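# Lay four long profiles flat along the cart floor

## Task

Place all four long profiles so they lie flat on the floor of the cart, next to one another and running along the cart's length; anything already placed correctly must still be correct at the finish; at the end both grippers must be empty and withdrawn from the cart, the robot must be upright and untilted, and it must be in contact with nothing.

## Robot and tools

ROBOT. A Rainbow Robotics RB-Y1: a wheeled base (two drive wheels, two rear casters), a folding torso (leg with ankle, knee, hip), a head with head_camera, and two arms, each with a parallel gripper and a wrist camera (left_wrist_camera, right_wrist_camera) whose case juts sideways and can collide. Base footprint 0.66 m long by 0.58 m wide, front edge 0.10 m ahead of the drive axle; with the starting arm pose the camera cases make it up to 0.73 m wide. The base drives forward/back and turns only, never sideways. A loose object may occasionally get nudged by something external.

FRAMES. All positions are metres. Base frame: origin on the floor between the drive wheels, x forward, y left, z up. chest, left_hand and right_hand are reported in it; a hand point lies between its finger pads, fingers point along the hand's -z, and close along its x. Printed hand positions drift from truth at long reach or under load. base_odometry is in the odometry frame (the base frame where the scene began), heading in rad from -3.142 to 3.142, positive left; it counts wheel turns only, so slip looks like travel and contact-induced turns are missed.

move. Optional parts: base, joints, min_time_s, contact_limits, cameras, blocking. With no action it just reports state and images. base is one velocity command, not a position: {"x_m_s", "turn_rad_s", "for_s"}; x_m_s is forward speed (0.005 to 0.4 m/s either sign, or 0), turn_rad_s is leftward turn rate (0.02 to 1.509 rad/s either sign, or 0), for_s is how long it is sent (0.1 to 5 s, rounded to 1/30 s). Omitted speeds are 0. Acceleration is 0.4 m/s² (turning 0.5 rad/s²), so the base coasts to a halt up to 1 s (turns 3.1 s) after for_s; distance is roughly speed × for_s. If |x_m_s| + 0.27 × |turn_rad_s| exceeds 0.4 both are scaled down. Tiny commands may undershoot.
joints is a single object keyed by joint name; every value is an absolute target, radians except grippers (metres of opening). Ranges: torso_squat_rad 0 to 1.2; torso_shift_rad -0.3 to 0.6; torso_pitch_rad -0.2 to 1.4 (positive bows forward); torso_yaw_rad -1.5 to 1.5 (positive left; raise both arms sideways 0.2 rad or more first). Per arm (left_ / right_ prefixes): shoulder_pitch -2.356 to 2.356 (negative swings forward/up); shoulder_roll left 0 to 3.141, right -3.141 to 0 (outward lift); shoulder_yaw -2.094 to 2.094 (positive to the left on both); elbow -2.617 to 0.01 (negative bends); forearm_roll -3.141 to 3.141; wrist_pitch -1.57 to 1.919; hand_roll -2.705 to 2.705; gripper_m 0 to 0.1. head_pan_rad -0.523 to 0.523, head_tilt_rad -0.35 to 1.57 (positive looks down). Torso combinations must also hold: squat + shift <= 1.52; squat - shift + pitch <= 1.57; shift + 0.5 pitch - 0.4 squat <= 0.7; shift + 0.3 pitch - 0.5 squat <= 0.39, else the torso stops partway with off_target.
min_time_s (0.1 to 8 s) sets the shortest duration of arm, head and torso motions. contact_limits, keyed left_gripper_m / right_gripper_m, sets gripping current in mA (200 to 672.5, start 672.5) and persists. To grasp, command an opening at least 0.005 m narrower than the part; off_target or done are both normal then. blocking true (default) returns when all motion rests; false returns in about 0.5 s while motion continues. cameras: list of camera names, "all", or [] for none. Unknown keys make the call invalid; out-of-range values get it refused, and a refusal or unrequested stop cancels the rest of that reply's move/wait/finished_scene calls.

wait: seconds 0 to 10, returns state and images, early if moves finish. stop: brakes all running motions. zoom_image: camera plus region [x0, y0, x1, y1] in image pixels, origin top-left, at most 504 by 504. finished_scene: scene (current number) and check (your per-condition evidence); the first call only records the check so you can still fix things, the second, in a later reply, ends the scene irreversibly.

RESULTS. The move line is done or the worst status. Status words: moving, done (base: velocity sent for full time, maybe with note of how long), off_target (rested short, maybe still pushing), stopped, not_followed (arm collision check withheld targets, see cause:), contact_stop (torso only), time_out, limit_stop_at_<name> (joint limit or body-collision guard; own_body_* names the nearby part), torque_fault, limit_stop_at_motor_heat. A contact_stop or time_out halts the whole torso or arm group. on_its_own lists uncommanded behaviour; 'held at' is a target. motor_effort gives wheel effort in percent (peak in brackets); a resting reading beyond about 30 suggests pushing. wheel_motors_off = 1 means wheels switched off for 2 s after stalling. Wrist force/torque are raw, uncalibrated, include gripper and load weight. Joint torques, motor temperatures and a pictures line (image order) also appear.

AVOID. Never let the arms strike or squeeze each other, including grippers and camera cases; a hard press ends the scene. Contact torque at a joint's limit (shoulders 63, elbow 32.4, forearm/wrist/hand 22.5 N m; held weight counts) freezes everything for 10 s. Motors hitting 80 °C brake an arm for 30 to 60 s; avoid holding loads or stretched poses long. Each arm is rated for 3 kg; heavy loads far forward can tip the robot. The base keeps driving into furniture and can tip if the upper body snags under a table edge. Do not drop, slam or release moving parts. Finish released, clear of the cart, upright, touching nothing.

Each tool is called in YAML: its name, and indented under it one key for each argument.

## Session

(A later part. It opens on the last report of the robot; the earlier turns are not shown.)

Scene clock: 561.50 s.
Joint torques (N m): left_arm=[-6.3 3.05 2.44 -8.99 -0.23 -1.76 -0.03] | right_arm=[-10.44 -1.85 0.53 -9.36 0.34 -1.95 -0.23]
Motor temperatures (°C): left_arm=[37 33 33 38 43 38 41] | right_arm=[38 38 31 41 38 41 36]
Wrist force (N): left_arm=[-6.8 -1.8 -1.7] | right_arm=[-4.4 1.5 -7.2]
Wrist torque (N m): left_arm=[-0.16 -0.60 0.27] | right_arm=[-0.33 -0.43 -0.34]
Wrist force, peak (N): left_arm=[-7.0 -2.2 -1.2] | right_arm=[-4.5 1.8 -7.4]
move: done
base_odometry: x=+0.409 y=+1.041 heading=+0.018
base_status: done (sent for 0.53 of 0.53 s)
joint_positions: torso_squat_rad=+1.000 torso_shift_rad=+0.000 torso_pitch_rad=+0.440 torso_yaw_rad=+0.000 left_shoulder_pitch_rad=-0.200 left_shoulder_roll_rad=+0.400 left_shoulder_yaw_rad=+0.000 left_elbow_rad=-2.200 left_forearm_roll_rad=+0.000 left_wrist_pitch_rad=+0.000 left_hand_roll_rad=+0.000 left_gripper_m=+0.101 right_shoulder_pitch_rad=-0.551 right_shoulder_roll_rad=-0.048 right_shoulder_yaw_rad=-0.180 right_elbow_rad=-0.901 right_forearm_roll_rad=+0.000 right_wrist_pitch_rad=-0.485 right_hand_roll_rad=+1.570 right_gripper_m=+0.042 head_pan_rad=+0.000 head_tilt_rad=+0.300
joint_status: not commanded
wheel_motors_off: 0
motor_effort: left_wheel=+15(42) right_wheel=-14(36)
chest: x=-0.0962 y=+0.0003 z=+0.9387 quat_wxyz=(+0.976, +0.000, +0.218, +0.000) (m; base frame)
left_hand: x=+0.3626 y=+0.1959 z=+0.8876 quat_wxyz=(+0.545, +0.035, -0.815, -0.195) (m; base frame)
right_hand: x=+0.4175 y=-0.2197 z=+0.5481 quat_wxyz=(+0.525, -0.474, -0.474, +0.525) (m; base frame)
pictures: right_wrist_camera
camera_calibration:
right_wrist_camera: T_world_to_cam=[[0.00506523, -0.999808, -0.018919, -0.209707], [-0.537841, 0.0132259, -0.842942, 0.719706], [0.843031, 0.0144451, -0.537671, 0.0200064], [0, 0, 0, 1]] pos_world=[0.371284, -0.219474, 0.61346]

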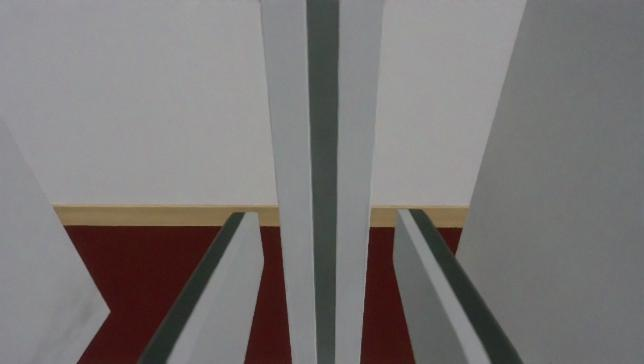

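move:
  base: {"x_m_s":0.05,"for_s":0.14}
  cameras: []

move:
  joints: {"right_gripper_m":0.015}
  cameras: ["right_wrist_camera"]

move:
  joints: {"torso_squat_rad":0.9}
  min_time_s: 1
  cameras: ["right_wrist_camera"]

move:
  base: {"x_m_s":-0.2,"for_s":1.72}
  cameras: ["right_wrist_camera"]

move:
  base: {"turn_rad_s":-0.5,"for_s":3.22}
  cameras: []

Scene clock: 566.20 s.
Joint torques (N m): left_arm=[-6.61 3.14 3.28 -9.07 -0.33 -1.67 -0.24] | right_arm=[-10.12 -2.03 0.76 -9.26 0.43 -2.14 -0.24]
Motor temperatures (°C): left_arm=[37 33 33 38 43 38 41] | right_arm=[37 38 31 41 38 41 36]
Wrist force (N): left_arm=[-6.3 -1.7 -1.4] | right_arm=[-4.2 1.7 -7.1]
Wrist torque (N m): left_arm=[-0.16 -0.55 0.26] | right_arm=[-0.35 -0.42 -0.34]
Wrist force, peak (N): left_arm=[-7.1 -2.2 -1.8] | right_arm=[-4.2 1.8 -7.8]
move: done
base_odometry: x=+0.415 y=+1.042 heading=+0.019
base_status: done (sent for 0.13 of 0.13 s)
joint_positions: torso_squat_rad=+1.000 torso_shift_rad=+0.000 torso_pitch_rad=+0.440 torso_yaw_rad=+0.000 left_shoulder_pitch_rad=-0.200 left_shoulder_roll_rad=+0.400 left_shoulder_yaw_rad=+0.000 left_elbow_rad=-2.200 left_forearm_roll_rad=+0.000 left_wrist_pitch_rad=+0.000 left_hand_roll_rad=+0.000 left_gripper_m=+0.101 right_shoulder_pitch_rad=-0.551 right_shoulder_roll_rad=-0.048 right_shoulder_yaw_rad=-0.180 right_elbow_rad=-0.901 right_forearm_roll_rad=+0.000 right_wrist_pitch_rad=-0.485 right_hand_roll_rad=+1.570 right_gripper_m=+0.042 head_pan_rad=+0.000 head_tilt_rad=+0.300
joint_status: not commanded
wheel_motors_off: 0
motor_effort: left_wheel=+15(43) right_wheel=-14(32)
chest: x=-0.0962 y=+0.0003 z=+0.9387 quat_wxyz=(+0.976, +0.000, +0.218, +0.000) (m; base frame)
left_hand: x=+0.3626 y=+0.1959 z=+0.8876 quat_wxyz=(+0.545, +0.035, -0.814, -0.195) (m; base frame)
right_hand: x=+0.4175 y=-0.2197 z=+0.5481 quat_wxyz=(+0.525, -0.474, -0.474, +0.525) (m; base frame)
pictures: none
No camera images: "cameras" was empty.

Scene clock: 566.97 s.
Joint torques (N m): left_arm=[-6.08 3.25 3.18 -9.4 -0.43 -1.76 -0.38] | right_arm=[-10.34 -2.72 0.38 -9.47 0.4 -2.13 -0.31]
Motor temperatures (°C): left_arm=[37 33 33 38 43 38 41] | right_arm=[37 38 31 41 38 41 36]
Wrist force (N): left_arm=[-6.6 -1.9 -1.1] | right_arm=[-3.9 1.7 -7.0]
Wrist torque (N m): left_arm=[-0.14 -0.56 0.28] | right_arm=[-0.34 -0.46 -0.46]
Wrist force, peak (N): left_arm=[-6.7 -2.0 -1.6] | right_arm=[-4.7 2.5 -7.5]
move: off_target
base_odometry: x=+0.415 y=+1.042 heading=+0.019
base_status: not commanded
joint_positions: torso_squat_rad=+1.000 torso_shift_rad=+0.000 torso_pitch_rad=+0.440 torso_yaw_rad=+0.000 left_shoulder_pitch_rad=-0.200 left_shoulder_roll_rad=+0.400 left_shoulder_yaw_rad=+0.000 left_elbow_rad=-2.200 left_forearm_roll_rad=+0.000 left_wrist_pitch_rad=+0.000 left_hand_roll_rad=+0.000 left_gripper_m=+0.101 right_shoulder_pitch_rad=-0.551 right_shoulder_roll_rad=-0.048 right_shoulder_yaw_rad=-0.180 right_elbow_rad=-0.901 right_forearm_roll_rad=+0.000 right_wrist_pitch_rad=-0.485 right_hand_roll_rad=+1.570 right_gripper_m=+0.029 head_pan_rad=+0.000 head_tilt_rad=+0.300
joint_status: right_gripper_m off_target (ended at +0.029, target +0.015)
wheel_motors_off: 0
motor_effort: left_wheel=+16(16) right_wheel=-11(17)
chest: x=-0.0962 y=+0.0003 z=+0.9387 quat_wxyz=(+0.976, +0.000, +0.218, +0.000) (m; base frame)
left_hand: x=+0.3626 y=+0.1959 z=+0.8876 quat_wxyz=(+0.545, +0.035, -0.814, -0.195) (m; base frame)
right_hand: x=+0.4175 y=-0.2197 z=+0.5481 quat_wxyz=(+0.525, -0.474, -0.474, +0.525) (m; base frame)
pictures: right_wrist_camera
camera_calibration:
right_wrist_camera: T_world_to_cam=[[0.00508091, -0.999808, -0.0189294, -0.209696], [-0.537917, 0.0132249, -0.842894, 0.719674], [0.842982, 0.0144651, -0.537747, 0.0200538], [0, 0, 0, 1]] pos_world=[0.371286, -0.219463, 0.613424]

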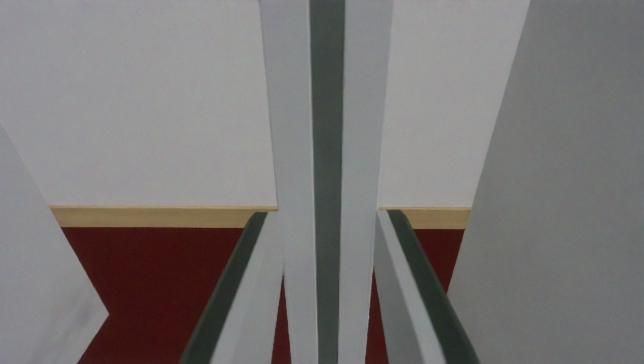

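Scene clock: 568.23 s.
Joint torques (N m): left_arm=[-6.55 2.82 2.76 -9.33 -0.54 -1.62 -0.17] | right_arm=[-14.68 -2.61 0.56 -13.81 0.3 -4.74 -0.08]
Motor temperatures (°C): left_arm=[36 33 33 39 43 38 41] | right_arm=[37 38 31 41 38 41 36]
Wrist force (N): left_arm=[-6.9 -2.5 -1.2] | right_arm=[-4.3 11.3 -7.9]
Wrist torque (N m): left_arm=[-0.04 -0.58 0.27] | right_arm=[0.01 -0.47 -0.35]
Wrist force, peak (N): left_arm=[-6.9 -2.5 -1.2] | right_arm=[-4.3 12.1 -7.7]
move: done
base_odometry: x=+0.415 y=+1.042 heading=+0.019
base_status: not commanded
joint_positions: torso_squat_rad=+0.900 torso_shift_rad=+0.000 torso_pitch_rad=+0.441 torso_yaw_rad=+0.000 left_shoulder_pitch_rad=-0.200 left_shoulder_roll_rad=+0.400 left_shoulder_yaw_rad=+0.000 left_elbow_rad=-2.200 left_forearm_roll_rad=+0.000 left_wrist_pitch_rad=+0.000 left_hand_roll_rad=+0.000 left_gripper_m=+0.101 right_shoulder_pitch_rad=-0.550 right_shoulder_roll_rad=-0.048 right_shoulder_yaw_rad=-0.180 right_elbow_rad=-0.900 right_forearm_roll_rad=+0.000 right_wrist_pitch_rad=-0.484 right_hand_roll_rad=+1.570 right_gripper_m=+0.029 head_pan_rad=+0.000 head_tilt_rad=+0.300
joint_status: all done
wheel_motors_off: 0
motor_effort: left_wheel=+15(16) right_wheel=-14(17)
chest: x=-0.0960 y=+0.0003 z=+0.9955 quat_wxyz=(+0.976, +0.000, +0.218, +0.000) (m; base frame)
left_hand: x=+0.3628 y=+0.1959 z=+0.9443 quat_wxyz=(+0.546, +0.035, -0.814, -0.195) (m; base frame)
right_hand: x=+0.4168 y=-0.2199 z=+0.6036 quat_wxyz=(+0.525, -0.473, -0.473, +0.525) (m; base frame)
pictures: right_wrist_camera
camera_calibration:
right_wrist_camera: T_world_to_cam=[[0.00466703, -0.999813, -0.0187834, -0.208797], [-0.540632, 0.0132791, -0.841154, 0.766181], [0.841246, 0.0140806, -0.540469, 0.0527855], [0, 0, 0, 1]] pos_world=[0.370791, -0.219675, 0.669084]

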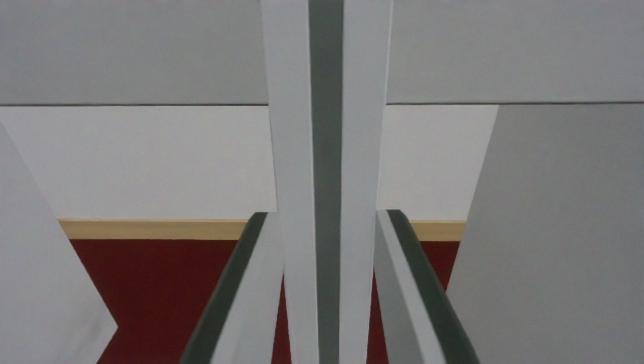

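Scene clock: 571.03 s.
Joint torques (N m): left_arm=[-6.39 3.28 2.76 -9 -0.33 -1.55 -0.22] | right_arm=[-15.46 -2.92 0.72 -14.26 0.49 -5.02 -0.29]
Motor temperatures (°C): left_arm=[36 33 33 39 43 38 41] | right_arm=[37 38 31 41 38 41 36]
Wrist force (N): left_arm=[-6.5 -2.3 -1.2] | right_arm=[-4.1 11.2 -8.4]
Wrist torque (N m): left_arm=[-0.05 -0.52 0.28] | right_arm=[0.03 -0.42 -0.34]
Wrist force, peak (N): left_arm=[-7.0 -2.3 -1.9] | right_arm=[-4.3 11.8 -9.0]
move: done
base_odometry: x=+0.069 y=+1.035 heading=+0.020
base_status: done (sent for 1.73 of 1.73 s)
joint_positions: torso_squat_rad=+0.900 torso_shift_rad=+0.000 torso_pitch_rad=+0.440 torso_yaw_rad=+0.000 left_shoulder_pitch_rad=-0.200 left_shoulder_roll_rad=+0.400 left_shoulder_yaw_rad=+0.000 left_elbow_rad=-2.200 left_forearm_roll_rad=+0.000 left_wrist_pitch_rad=+0.000 left_hand_roll_rad=+0.000 left_gripper_m=+0.101 right_shoulder_pitch_rad=-0.550 right_shoulder_roll_rad=-0.048 right_shoulder_yaw_rad=-0.180 right_elbow_rad=-0.900 right_forearm_roll_rad=+0.000 right_wrist_pitch_rad=-0.484 right_hand_roll_rad=+1.570 right_gripper_m=+0.029 head_pan_rad=+0.000 head_tilt_rad=+0.300
joint_status: not commanded
wheel_motors_off: 0
motor_effort: left_wheel=+16(38) right_wheel=-18(42)
chest: x=-0.0961 y=+0.0003 z=+0.9955 quat_wxyz=(+0.976, +0.000, +0.218, +0.000) (m; base frame)
left_hand: x=+0.3627 y=+0.1959 z=+0.9443 quat_wxyz=(+0.545, +0.035, -0.814, -0.195) (m; base frame)
right_hand: x=+0.4167 y=-0.2199 z=+0.6036 quat_wxyz=(+0.526, -0.473, -0.473, +0.525) (m; base frame)
pictures: right_wrist_camera
camera_calibration:
right_wrist_camera: T_world_to_cam=[[0.00462073, -0.999813, -0.0188035, -0.208784], [-0.540696, 0.01332, -0.841113, 0.766144], [0.841205, 0.0140535, -0.540533, 0.0529272], [0, 0, 0, 1]] pos_world=[0.370693, -0.219693, 0.669096]

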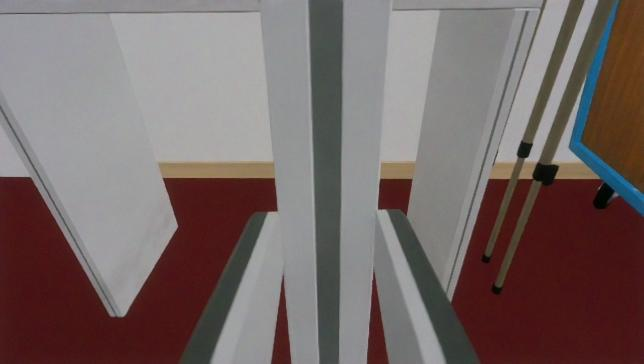

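Scene clock: 575.60 s.
Joint torques (N m): left_arm=[-7.35 2.89 2.93 -8.99 -0.45 -1.64 -0.24] | right_arm=[-14.81 -2.47 0.89 -13.85 0.33 -4.79 -0.25]
Motor temperatures (°C): left_arm=[36 33 33 39 43 38 41] | right_arm=[37 38 31 41 38 41 36]
Wrist force (N): left_arm=[-6.7 -2.2 -1.2] | right_arm=[-4.1 10.9 -8.1]
Wrist torque (N m): left_arm=[-0.06 -0.57 0.26] | right_arm=[0.12 -0.43 -0.34]
Wrist force, peak (N): left_arm=[-6.8 -2.3 -1.8] | right_arm=[-4.6 11.2 -8.3]
move: done
base_odometry: x=+0.069 y=+1.035 heading=-1.597
base_status: done (sent for 3.23 of 3.23 s)
joint_positions: torso_squat_rad=+0.900 torso_shift_rad=+0.000 torso_pitch_rad=+0.440 torso_yaw_rad=+0.000 left_shoulder_pitch_rad=-0.200 left_shoulder_roll_rad=+0.400 left_shoulder_yaw_rad=+0.000 left_elbow_rad=-2.200 left_forearm_roll_rad=+0.000 left_wrist_pitch_rad=+0.000 left_hand_roll_rad=+0.000 left_gripper_m=+0.101 right_shoulder_pitch_rad=-0.550 right_shoulder_roll_rad=-0.048 right_shoulder_yaw_rad=-0.180 right_elbow_rad=-0.900 right_forearm_roll_rad=+0.000 right_wrist_pitch_rad=-0.484 right_hand_roll_rad=+1.570 right_gripper_m=+0.029 head_pan_rad=+0.000 head_tilt_rad=+0.300
joint_status: not commanded
wheel_motors_off: 0
motor_effort: left_wheel=+13(44) right_wheel=+1(41)
chest: x=-0.0961 y=+0.0003 z=+0.9955 quat_wxyz=(+0.976, +0.000, +0.218, +0.000) (m; base frame)
left_hand: x=+0.3627 y=+0.1959 z=+0.9443 quat_wxyz=(+0.545, +0.035, -0.814, -0.195) (m; base frame)
right_hand: x=+0.4167 y=-0.2199 z=+0.6036 quat_wxyz=(+0.526, -0.473, -0.473, +0.525) (m; base frame)
pictures: none
No camera images: "cameras" was empty.

Drive distance 1.292 m → 4.31 s, ending near x ≈ .035.

move:
  base: {"x_m_s":0.3,"for_s":4.31}
  cameras: []

move:
  base: {"turn_rad_s":0.5,"for_s":3.12}
  joints: {"right_hand_roll_rad":-0.08,"left_shoulder_pitch_rad":-1.3,"left_shoulder_roll_rad":0.3,"left_elbow_rad":-2.0}
  min_time_s: 3
  cameras: []

move:
  joints: {"torso_squat_rad":0.85,"torso_shift_rad":0.45,"torso_pitch_rad":1.05,"right_shoulder_pitch_rad":-1.685,"right_shoulder_roll_rad":-0.39,"right_shoulder_yaw_rad":-0.347,"right_elbow_rad":-1.951,"right_wrist_pitch_rad":1.793,"left_shoulder_pitch_rad":-1.7,"left_shoulder_roll_rad":0.5,"head_tilt_rad":-0.1}
  min_time_s: 3
  cameras: []

move:
  joints: {"torso_squat_rad":0.72,"torso_shift_rad":0.43,"right_shoulder_pitch_rad":-2.128,"right_shoulder_roll_rad":-0.539,"right_shoulder_yaw_rad":-0.294,"right_elbow_rad":-0.967,"right_wrist_pitch_rad":1.673,"left_shoulder_pitch_rad":-2.2}
  min_time_s: 2
  cameras: ["head_camera"]

Scene clock: 589.10 s.
Joint torques (N m): left_arm=[-6.19 2.84 3.19 -9.04 -0.15 -1.52 -0.12] | right_arm=[-14.09 -2.55 0.25 -13.76 0.44 -4.84 -0.31]
Motor temperatures (°C): left_arm=[36 33 33 39 43 38 41] | right_arm=[37 38 31 42 38 42 36]
Wrist force (N): left_arm=[-6.3 -2.4 -1.4] | right_arm=[-4.2 11.3 -8.2]
Wrist torque (N m): left_arm=[-0.05 -0.46 0.25] | right_arm=[0.03 -0.44 -0.36]
Wrist force, peak (N): left_arm=[-6.9 -2.4 -1.6] | right_arm=[-4.2 11.5 -9.0]
move: done
base_odometry: x=+0.035 y=-0.255 heading=-1.597
base_status: done (sent for 4.3 of 4.3 s)
joint_positions: torso_squat_rad=+0.900 torso_shift_rad=+0.000 torso_pitch_rad=+0.441 torso_yaw_rad=+0.000 left_shoulder_pitch_rad=-0.200 left_shoulder_roll_rad=+0.400 left_shoulder_yaw_rad=+0.000 left_elbow_rad=-2.200 left_forearm_roll_rad=+0.000 left_wrist_pitch_rad=+0.000 left_hand_roll_rad=+0.000 left_gripper_m=+0.101 right_shoulder_pitch_rad=-0.550 right_shoulder_roll_rad=-0.048 right_shoulder_yaw_rad=-0.180 right_elbow_rad=-0.900 right_forearm_roll_rad=+0.000 right_wrist_pitch_rad=-0.484 right_hand_roll_rad=+1.570 right_gripper_m=+0.029 head_pan_rad=+0.000 head_tilt_rad=+0.300
joint_status: not commanded
wheel_motors_off: 0
motor_effort: left_wheel=+0(46) right_wheel=-3(42)
chest: x=-0.0960 y=+0.0003 z=+0.9955 quat_wxyz=(+0.976, +0.000, +0.218, +0.000) (m; base frame)
left_hand: x=+0.3628 y=+0.1959 z=+0.9443 quat_wxyz=(+0.546, +0.035, -0.814, -0.195) (m; base frame)
right_hand: x=+0.4168 y=-0.2199 z=+0.6037 quat_wxyz=(+0.525, -0.473, -0.473, +0.525) (m; base frame)
pictures: none
No camera images: "cameras" was empty.

Scene clock: 593.57 s.
Joint torques (N m): left_arm=[-18.92 2 2.52 -4.13 -0.56 -0.48 0.11] | right_arm=[-11.57 -2.53 0.62 -9.54 0.47 -2.22 -0.31]
Motor temperatures (°C): left_arm=[36 33 33 39 43 38 41] | right_arm=[37 38 31 42 38 42 36]
Wrist force (N): left_arm=[-3.0 -1.7 2.1] | right_arm=[-10.7 -5.0 -7.4]
Wrist torque (N m): left_arm=[-0.10 -0.35 0.25] | right_arm=[0.03 -0.83 -0.39]
Wrist force, peak (N): left_arm=[-7.1 -2.1 -0.9] | right_arm=[-14.2 7.4 -8.4]
move: done
base_odometry: x=+0.035 y=-0.254 heading=-0.031
base_status: done (sent for 3.13 of 3.13 s)
joint_positions: torso_squat_rad=+0.900 torso_shift_rad=+0.000 torso_pitch_rad=+0.440 torso_yaw_rad=+0.000 left_shoulder_pitch_rad=-1.300 left_shoulder_roll_rad=+0.300 left_shoulder_yaw_rad=+0.000 left_elbow_rad=-2.000 left_forearm_roll_rad=+0.000 left_wrist_pitch_rad=+0.000 left_hand_roll_rad=+0.000 left_gripper_m=+0.101 right_shoulder_pitch_rad=-0.551 right_shoulder_roll_rad=-0.048 right_shoulder_yaw_rad=-0.180 right_elbow_rad=-0.901 right_forearm_roll_rad=+0.000 right_wrist_pitch_rad=-0.485 right_hand_roll_rad=-0.080 right_gripper_m=+0.015 head_pan_rad=+0.000 head_tilt_rad=+0.300
joint_status: all done
wheel_motors_off: 0
on_its_own: right_gripper_m moved -0.013 to your old target +0.015
motor_effort: left_wheel=+2(38) right_wheel=+11(33)
chest: x=-0.0961 y=+0.0003 z=+0.9956 quat_wxyz=(+0.976, +0.000, +0.218, +0.000) (m; base frame)
left_hand: x=+0.3205 y=+0.0650 z=+1.3444 quat_wxyz=(+0.143, -0.071, -0.975, -0.153) (m; base frame)
right_hand: x=+0.4174 y=-0.2197 z=+0.6047 quat_wxyz=(+0.742, +0.027, -0.670, -0.029) (m; base frame)
pictures: none
No camera images: "cameras" was empty.

Scene clock: 597.60 s.
Joint torques (N m): left_arm=[-17.98 5.27 2.51 -5.63 -0.42 -0.65 -0.11] | right_arm=[-16.8 -8.06 -0.2 -7.86 0.35 -1.78 -0.3]
Motor temperatures (°C): left_arm=[36 33 33 39 43 38 41] | right_arm=[37 38 31 42 38 42 36]
Wrist force (N): left_arm=[-4.0 -1.8 1.6] | right_arm=[-9.3 -4.6 -11.3]
Wrist torque (N m): left_arm=[-0.08 -0.40 0.25] | right_arm=[0.00 -0.73 -0.39]
Wrist force, peak (N): left_arm=[-4.6 -1.8 2.1] | right_arm=[-9.6 -5.2 -11.3]
move: done
base_odometry: x=+0.035 y=-0.254 heading=-0.031
base_status: not commanded
joint_positions: torso_squat_rad=+0.850 torso_shift_rad=+0.450 torso_pitch_rad=+1.050 torso_yaw_rad=+0.000 left_shoulder_pitch_rad=-1.700 left_shoulder_roll_rad=+0.500 left_shoulder_yaw_rad=+0.000 left_elbow_rad=-2.000 left_forearm_roll_rad=+0.000 left_wrist_pitch_rad=+0.000 left_hand_roll_rad=+0.000 left_gripper_m=+0.101 right_shoulder_pitch_rad=-1.685 right_shoulder_roll_rad=-0.390 right_shoulder_yaw_rad=-0.347 right_elbow_rad=-1.951 right_forearm_roll_rad=+0.000 right_wrist_pitch_rad=+1.793 right_hand_roll_rad=-0.080 right_gripper_m=+0.015 head_pan_rad=+0.000 head_tilt_rad=-0.100
joint_status: all done
wheel_motors_off: 0
motor_effort: left_wheel=-5(6) right_wheel=+11(20)
chest: x=+0.2414 y=+0.0003 z=+0.8504 quat_wxyz=(+0.865, +0.000, +0.501, +0.000) (m; base frame)
left_hand: x=+0.7376 y=+0.0656 z=+1.0921 quat_wxyz=(+0.227, -0.067, -0.957, -0.166) (m; base frame)
right_hand: x=+0.8265 y=-0.2192 z=+0.7295 quat_wxyz=(+0.920, +0.016, -0.389, -0.036) (m; base frame)
pictures: none
No camera images: "cameras" was empty.

Scene clock: 599.90 s.
Joint torques (N m): left_arm=[-18.79 4.98 1.78 -1.3 -0.4 0.27 -0.11] | right_arm=[-23.36 -9.07 1.37 -9.33 0.25 -0.85 -0.35]
Motor temperatures (°C): left_arm=[37 33 33 39 43 38 41] | right_arm=[37 38 31 42 38 41 36]
Wrist force (N): left_arm=[-1.6 -1.1 2.2] | right_arm=[-6.9 -4.9 -12.5]
Wrist torque (N m): left_arm=[-0.14 -0.29 0.25] | right_arm=[0.07 -0.60 -0.36]
Wrist force, peak (N): left_arm=[-4.7 -1.7 2.0] | right_arm=[-10.0 -5.0 -11.1]
move: done
base_odometry: x=+0.035 y=-0.254 heading=-0.031
base_status: not commanded
joint_positions: torso_squat_rad=+0.720 torso_shift_rad=+0.430 torso_pitch_rad=+1.050 torso_yaw_rad=+0.000 left_shoulder_pitch_rad=-2.200 left_shoulder_roll_rad=+0.500 left_shoulder_yaw_rad=+0.000 left_elbow_rad=-2.000 left_forearm_roll_rad=+0.000 left_wrist_pitch_rad=+0.000 left_hand_roll_rad=+0.000 left_gripper_m=+0.101 right_shoulder_pitch_rad=-2.128 right_shoulder_roll_rad=-0.539 right_shoulder_yaw_rad=-0.294 right_elbow_rad=-0.967 right_forearm_roll_rad=+0.000 right_wrist_pitch_rad=+1.673 right_hand_roll_rad=-0.080 right_gripper_m=+0.015 head_pan_rad=+0.000 head_tilt_rad=-0.100
joint_status: all done
wheel_motors_off: 0
motor_effort: left_wheel=-6(7) right_wheel=+9(13)
chest: x=+0.2598 y=+0.0003 z=+0.9128 quat_wxyz=(+0.865, +0.000, +0.501, +0.000) (m; base frame)
left_hand: x=+0.6007 y=+0.0803 z=+1.3444 quat_wxyz=(-0.014, -0.083, -0.990, -0.116) (m; base frame)
right_hand: x=+0.9192 y=-0.2191 z=+0.7405 quat_wxyz=(+0.979, +0.008, -0.199, -0.039) (m; base frame)
pictures: head_camera
camera_calibration:
head_camera: T_world_to_cam=[[-0.0552113, -0.998243, 0.0214987, 0.00910583], [-0.783635, 0.0299783, -0.620497, 1.02123], [0.618763, -0.0511056, -0.783914, 0.444907], [0, 0, 0, 1]] pos_world=[0.525484, 0.00121227, 0.982244]

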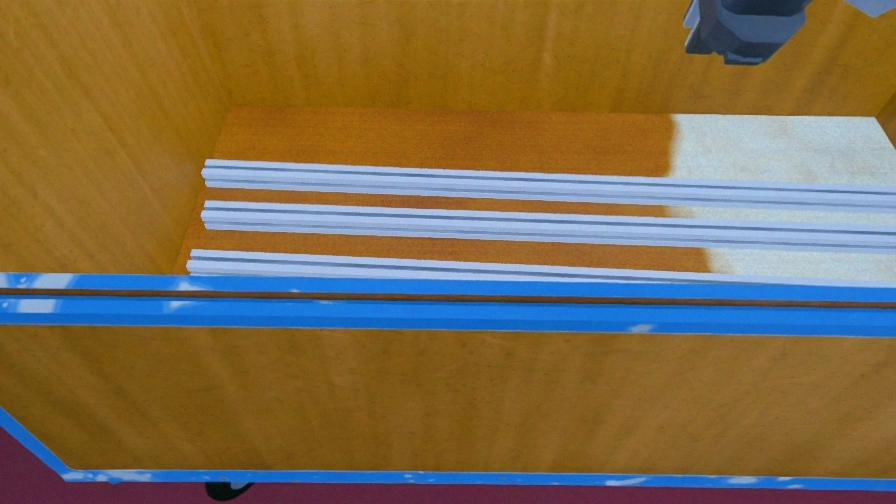

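move:
  joints: {"head_tilt_rad":0.5}
  cameras: ["head_camera","left_wrist_camera","right_wrist_camera"]

move:
  joints: {"head_tilt_rad":0.3,"head_pan_rad":0.52}
  cameras: ["head_camera"]

move:
  joints: {"head_tilt_rad":0.3,"head_pan_rad":-0.52}
  cameras: ["head_camera"]

Scene clock: 605.10 s.
Joint torques (N m): left_arm=[-18.27 3.75 1.53 -1.62 -0.41 0.28 -0.27] | right_arm=[-23.6 -9.41 0.98 -9.57 0.44 -0.91 -0.45]
Motor temperatures (°C): left_arm=[37 33 33 38 43 38 41] | right_arm=[38 38 31 42 38 41 36]
Wrist force (N): left_arm=[-1.5 -1.1 2.5] | right_arm=[-6.9 -5.1 -12.5]
Wrist torque (N m): left_arm=[-0.15 -0.26 0.27] | right_arm=[0.09 -0.60 -0.37]
Wrist force, peak (N): left_arm=[-1.6 -1.1 2.7] | right_arm=[-7.1 -5.0 -12.7]
move: done
base_odometry: x=+0.035 y=-0.254 heading=-0.031
base_status: not commanded
joint_positions: torso_squat_rad=+0.720 torso_shift_rad=+0.430 torso_pitch_rad=+1.050 torso_yaw_rad=+0.000 left_shoulder_pitch_rad=-2.200 left_shoulder_roll_rad=+0.500 left_shoulder_yaw_rad=+0.000 left_elbow_rad=-2.000 left_forearm_roll_rad=+0.000 left_wrist_pitch_rad=+0.000 left_hand_roll_rad=+0.000 left_gripper_m=+0.101 right_shoulder_pitch_rad=-2.128 right_shoulder_roll_rad=-0.539 right_shoulder_yaw_rad=-0.294 right_elbow_rad=-0.967 right_forearm_roll_rad=+0.000 right_wrist_pitch_rad=+1.673 right_hand_roll_rad=-0.080 right_gripper_m=+0.015 head_pan_rad=+0.000 head_tilt_rad=+0.500
joint_status: all done
wheel_motors_off: 0
motor_effort: left_wheel=-6(8) right_wheel=+9(12)
chest: x=+0.2598 y=+0.0003 z=+0.9128 quat_wxyz=(+0.865, +0.000, +0.501, +0.000) (m; base frame)
left_hand: x=+0.6007 y=+0.0803 z=+1.3444 quat_wxyz=(-0.014, -0.083, -0.990, -0.116) (m; base frame)
right_hand: x=+0.9192 y=-0.2191 z=+0.7405 quat_wxyz=(+0.979, +0.008, -0.199, -0.039) (m; base frame)
pictures: head_camera, left_wrist_camera, right_wrist_camera
camera_calibration:
head_camera: T_world_to_cam=[[-0.0336113, -0.998217, 0.0493223, -0.0281262], [-0.99711, 0.0301283, -0.0697363, 0.569054], [0.068126, -0.0515237, -0.996345, 0.900549], [0, 0, 0, 1]] pos_world=[0.505113, 0.00117901, 0.938329]
left_wrist_camera: T_world_to_cam=[[-0.980074, 0.194949, -0.0380677, 0.623634], [-0.120388, -0.735439, -0.66681, 1.05971], [-0.157991, -0.648941, 0.744255, -0.774733], [0, 0, 0, 1]] pos_world=[0.616384, 0.155022, 1.30697]
right_wrist_camera: T_world_to_cam=[[-0.913999, 0.0965295, -0.394065, 1.15478], [-0.0987393, 0.889157, 0.446823, -0.0151002], [0.393517, 0.447306, -0.803157, 0.40514], [0, 0, 0, 1]] pos_world=[0.894551, -0.279266, 0.787199]

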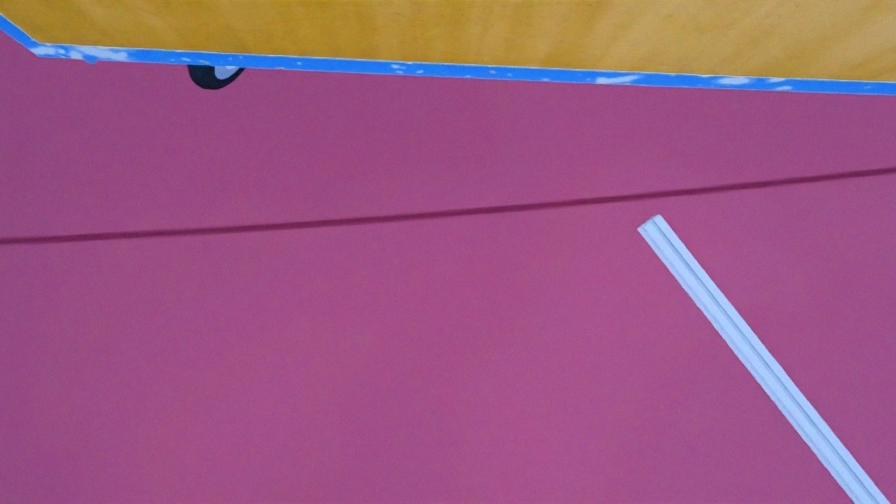

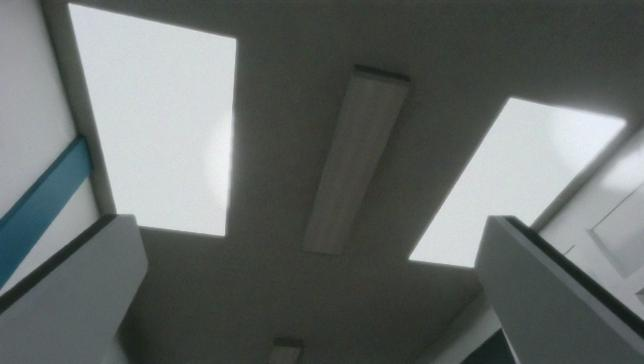

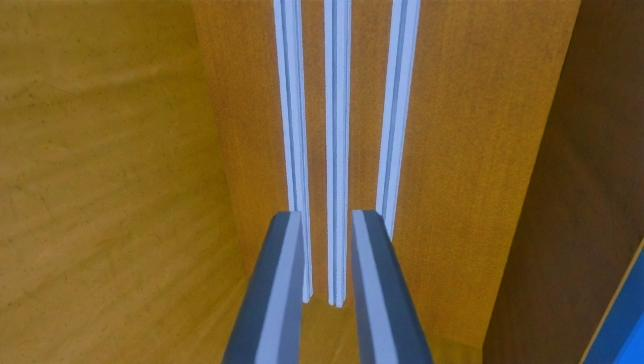

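Scene clock: 606.10 s.
Joint torques (N m): left_arm=[-18.31 3.76 1.8 -1.39 -0.43 0.31 -0.06] | right_arm=[-23.58 -9.11 1.77 -9.34 0.42 -0.82 -0.41]
Motor temperatures (°C): left_arm=[37 33 33 38 43 38 41] | right_arm=[38 38 31 42 38 41 36]
Wrist force (N): left_arm=[-1.4 -0.6 2.2] | right_arm=[-7.0 -5.0 -12.7]
Wrist torque (N m): left_arm=[-0.21 -0.27 0.24] | right_arm=[0.07 -0.60 -0.38]
Wrist force, peak (N): left_arm=[-1.5 -1.5 2.5] | right_arm=[-7.0 -5.0 -12.7]
move: done
base_odometry: x=+0.035 y=-0.254 heading=-0.031
base_status: not commanded
joint_positions: torso_squat_rad=+0.720 torso_shift_rad=+0.430 torso_pitch_rad=+1.050 torso_yaw_rad=+0.000 left_shoulder_pitch_rad=-2.200 left_shoulder_roll_rad=+0.500 left_shoulder_yaw_rad=+0.000 left_elbow_rad=-2.000 left_forearm_roll_rad=+0.000 left_wrist_pitch_rad=+0.000 left_hand_roll_rad=+0.000 left_gripper_m=+0.101 right_shoulder_pitch_rad=-2.128 right_shoulder_roll_rad=-0.539 right_shoulder_yaw_rad=-0.294 right_elbow_rad=-0.967 right_forearm_roll_rad=+0.000 right_wrist_pitch_rad=+1.673 right_hand_roll_rad=-0.080 right_gripper_m=+0.015 head_pan_rad=+0.520 head_tilt_rad=+0.300
joint_status: all done
wheel_motors_off: 0
motor_effort: left_wheel=-6(7) right_wheel=+11(12)
chest: x=+0.2598 y=+0.0003 z=+0.9128 quat_wxyz=(+0.865, +0.000, +0.501, +0.000) (m; base frame)
left_hand: x=+0.6007 y=+0.0803 z=+1.3444 quat_wxyz=(-0.014, -0.083, -0.990, -0.116) (m; base frame)
right_hand: x=+0.9192 y=-0.2191 z=+0.7405 quat_wxyz=(+0.979, +0.008, -0.199, -0.039) (m; base frame)
pictures: head_camera
camera_calibration:
head_camera: T_world_to_cam=[[0.207782, -0.894775, -0.395228, 0.306113], [-0.954605, -0.097323, -0.281527, 0.760578], [0.213438, 0.435783, -0.874378, 0.714636], [0, 0, 0, 1]] pos_world=[0.509916, 0.0364981, 0.95997]

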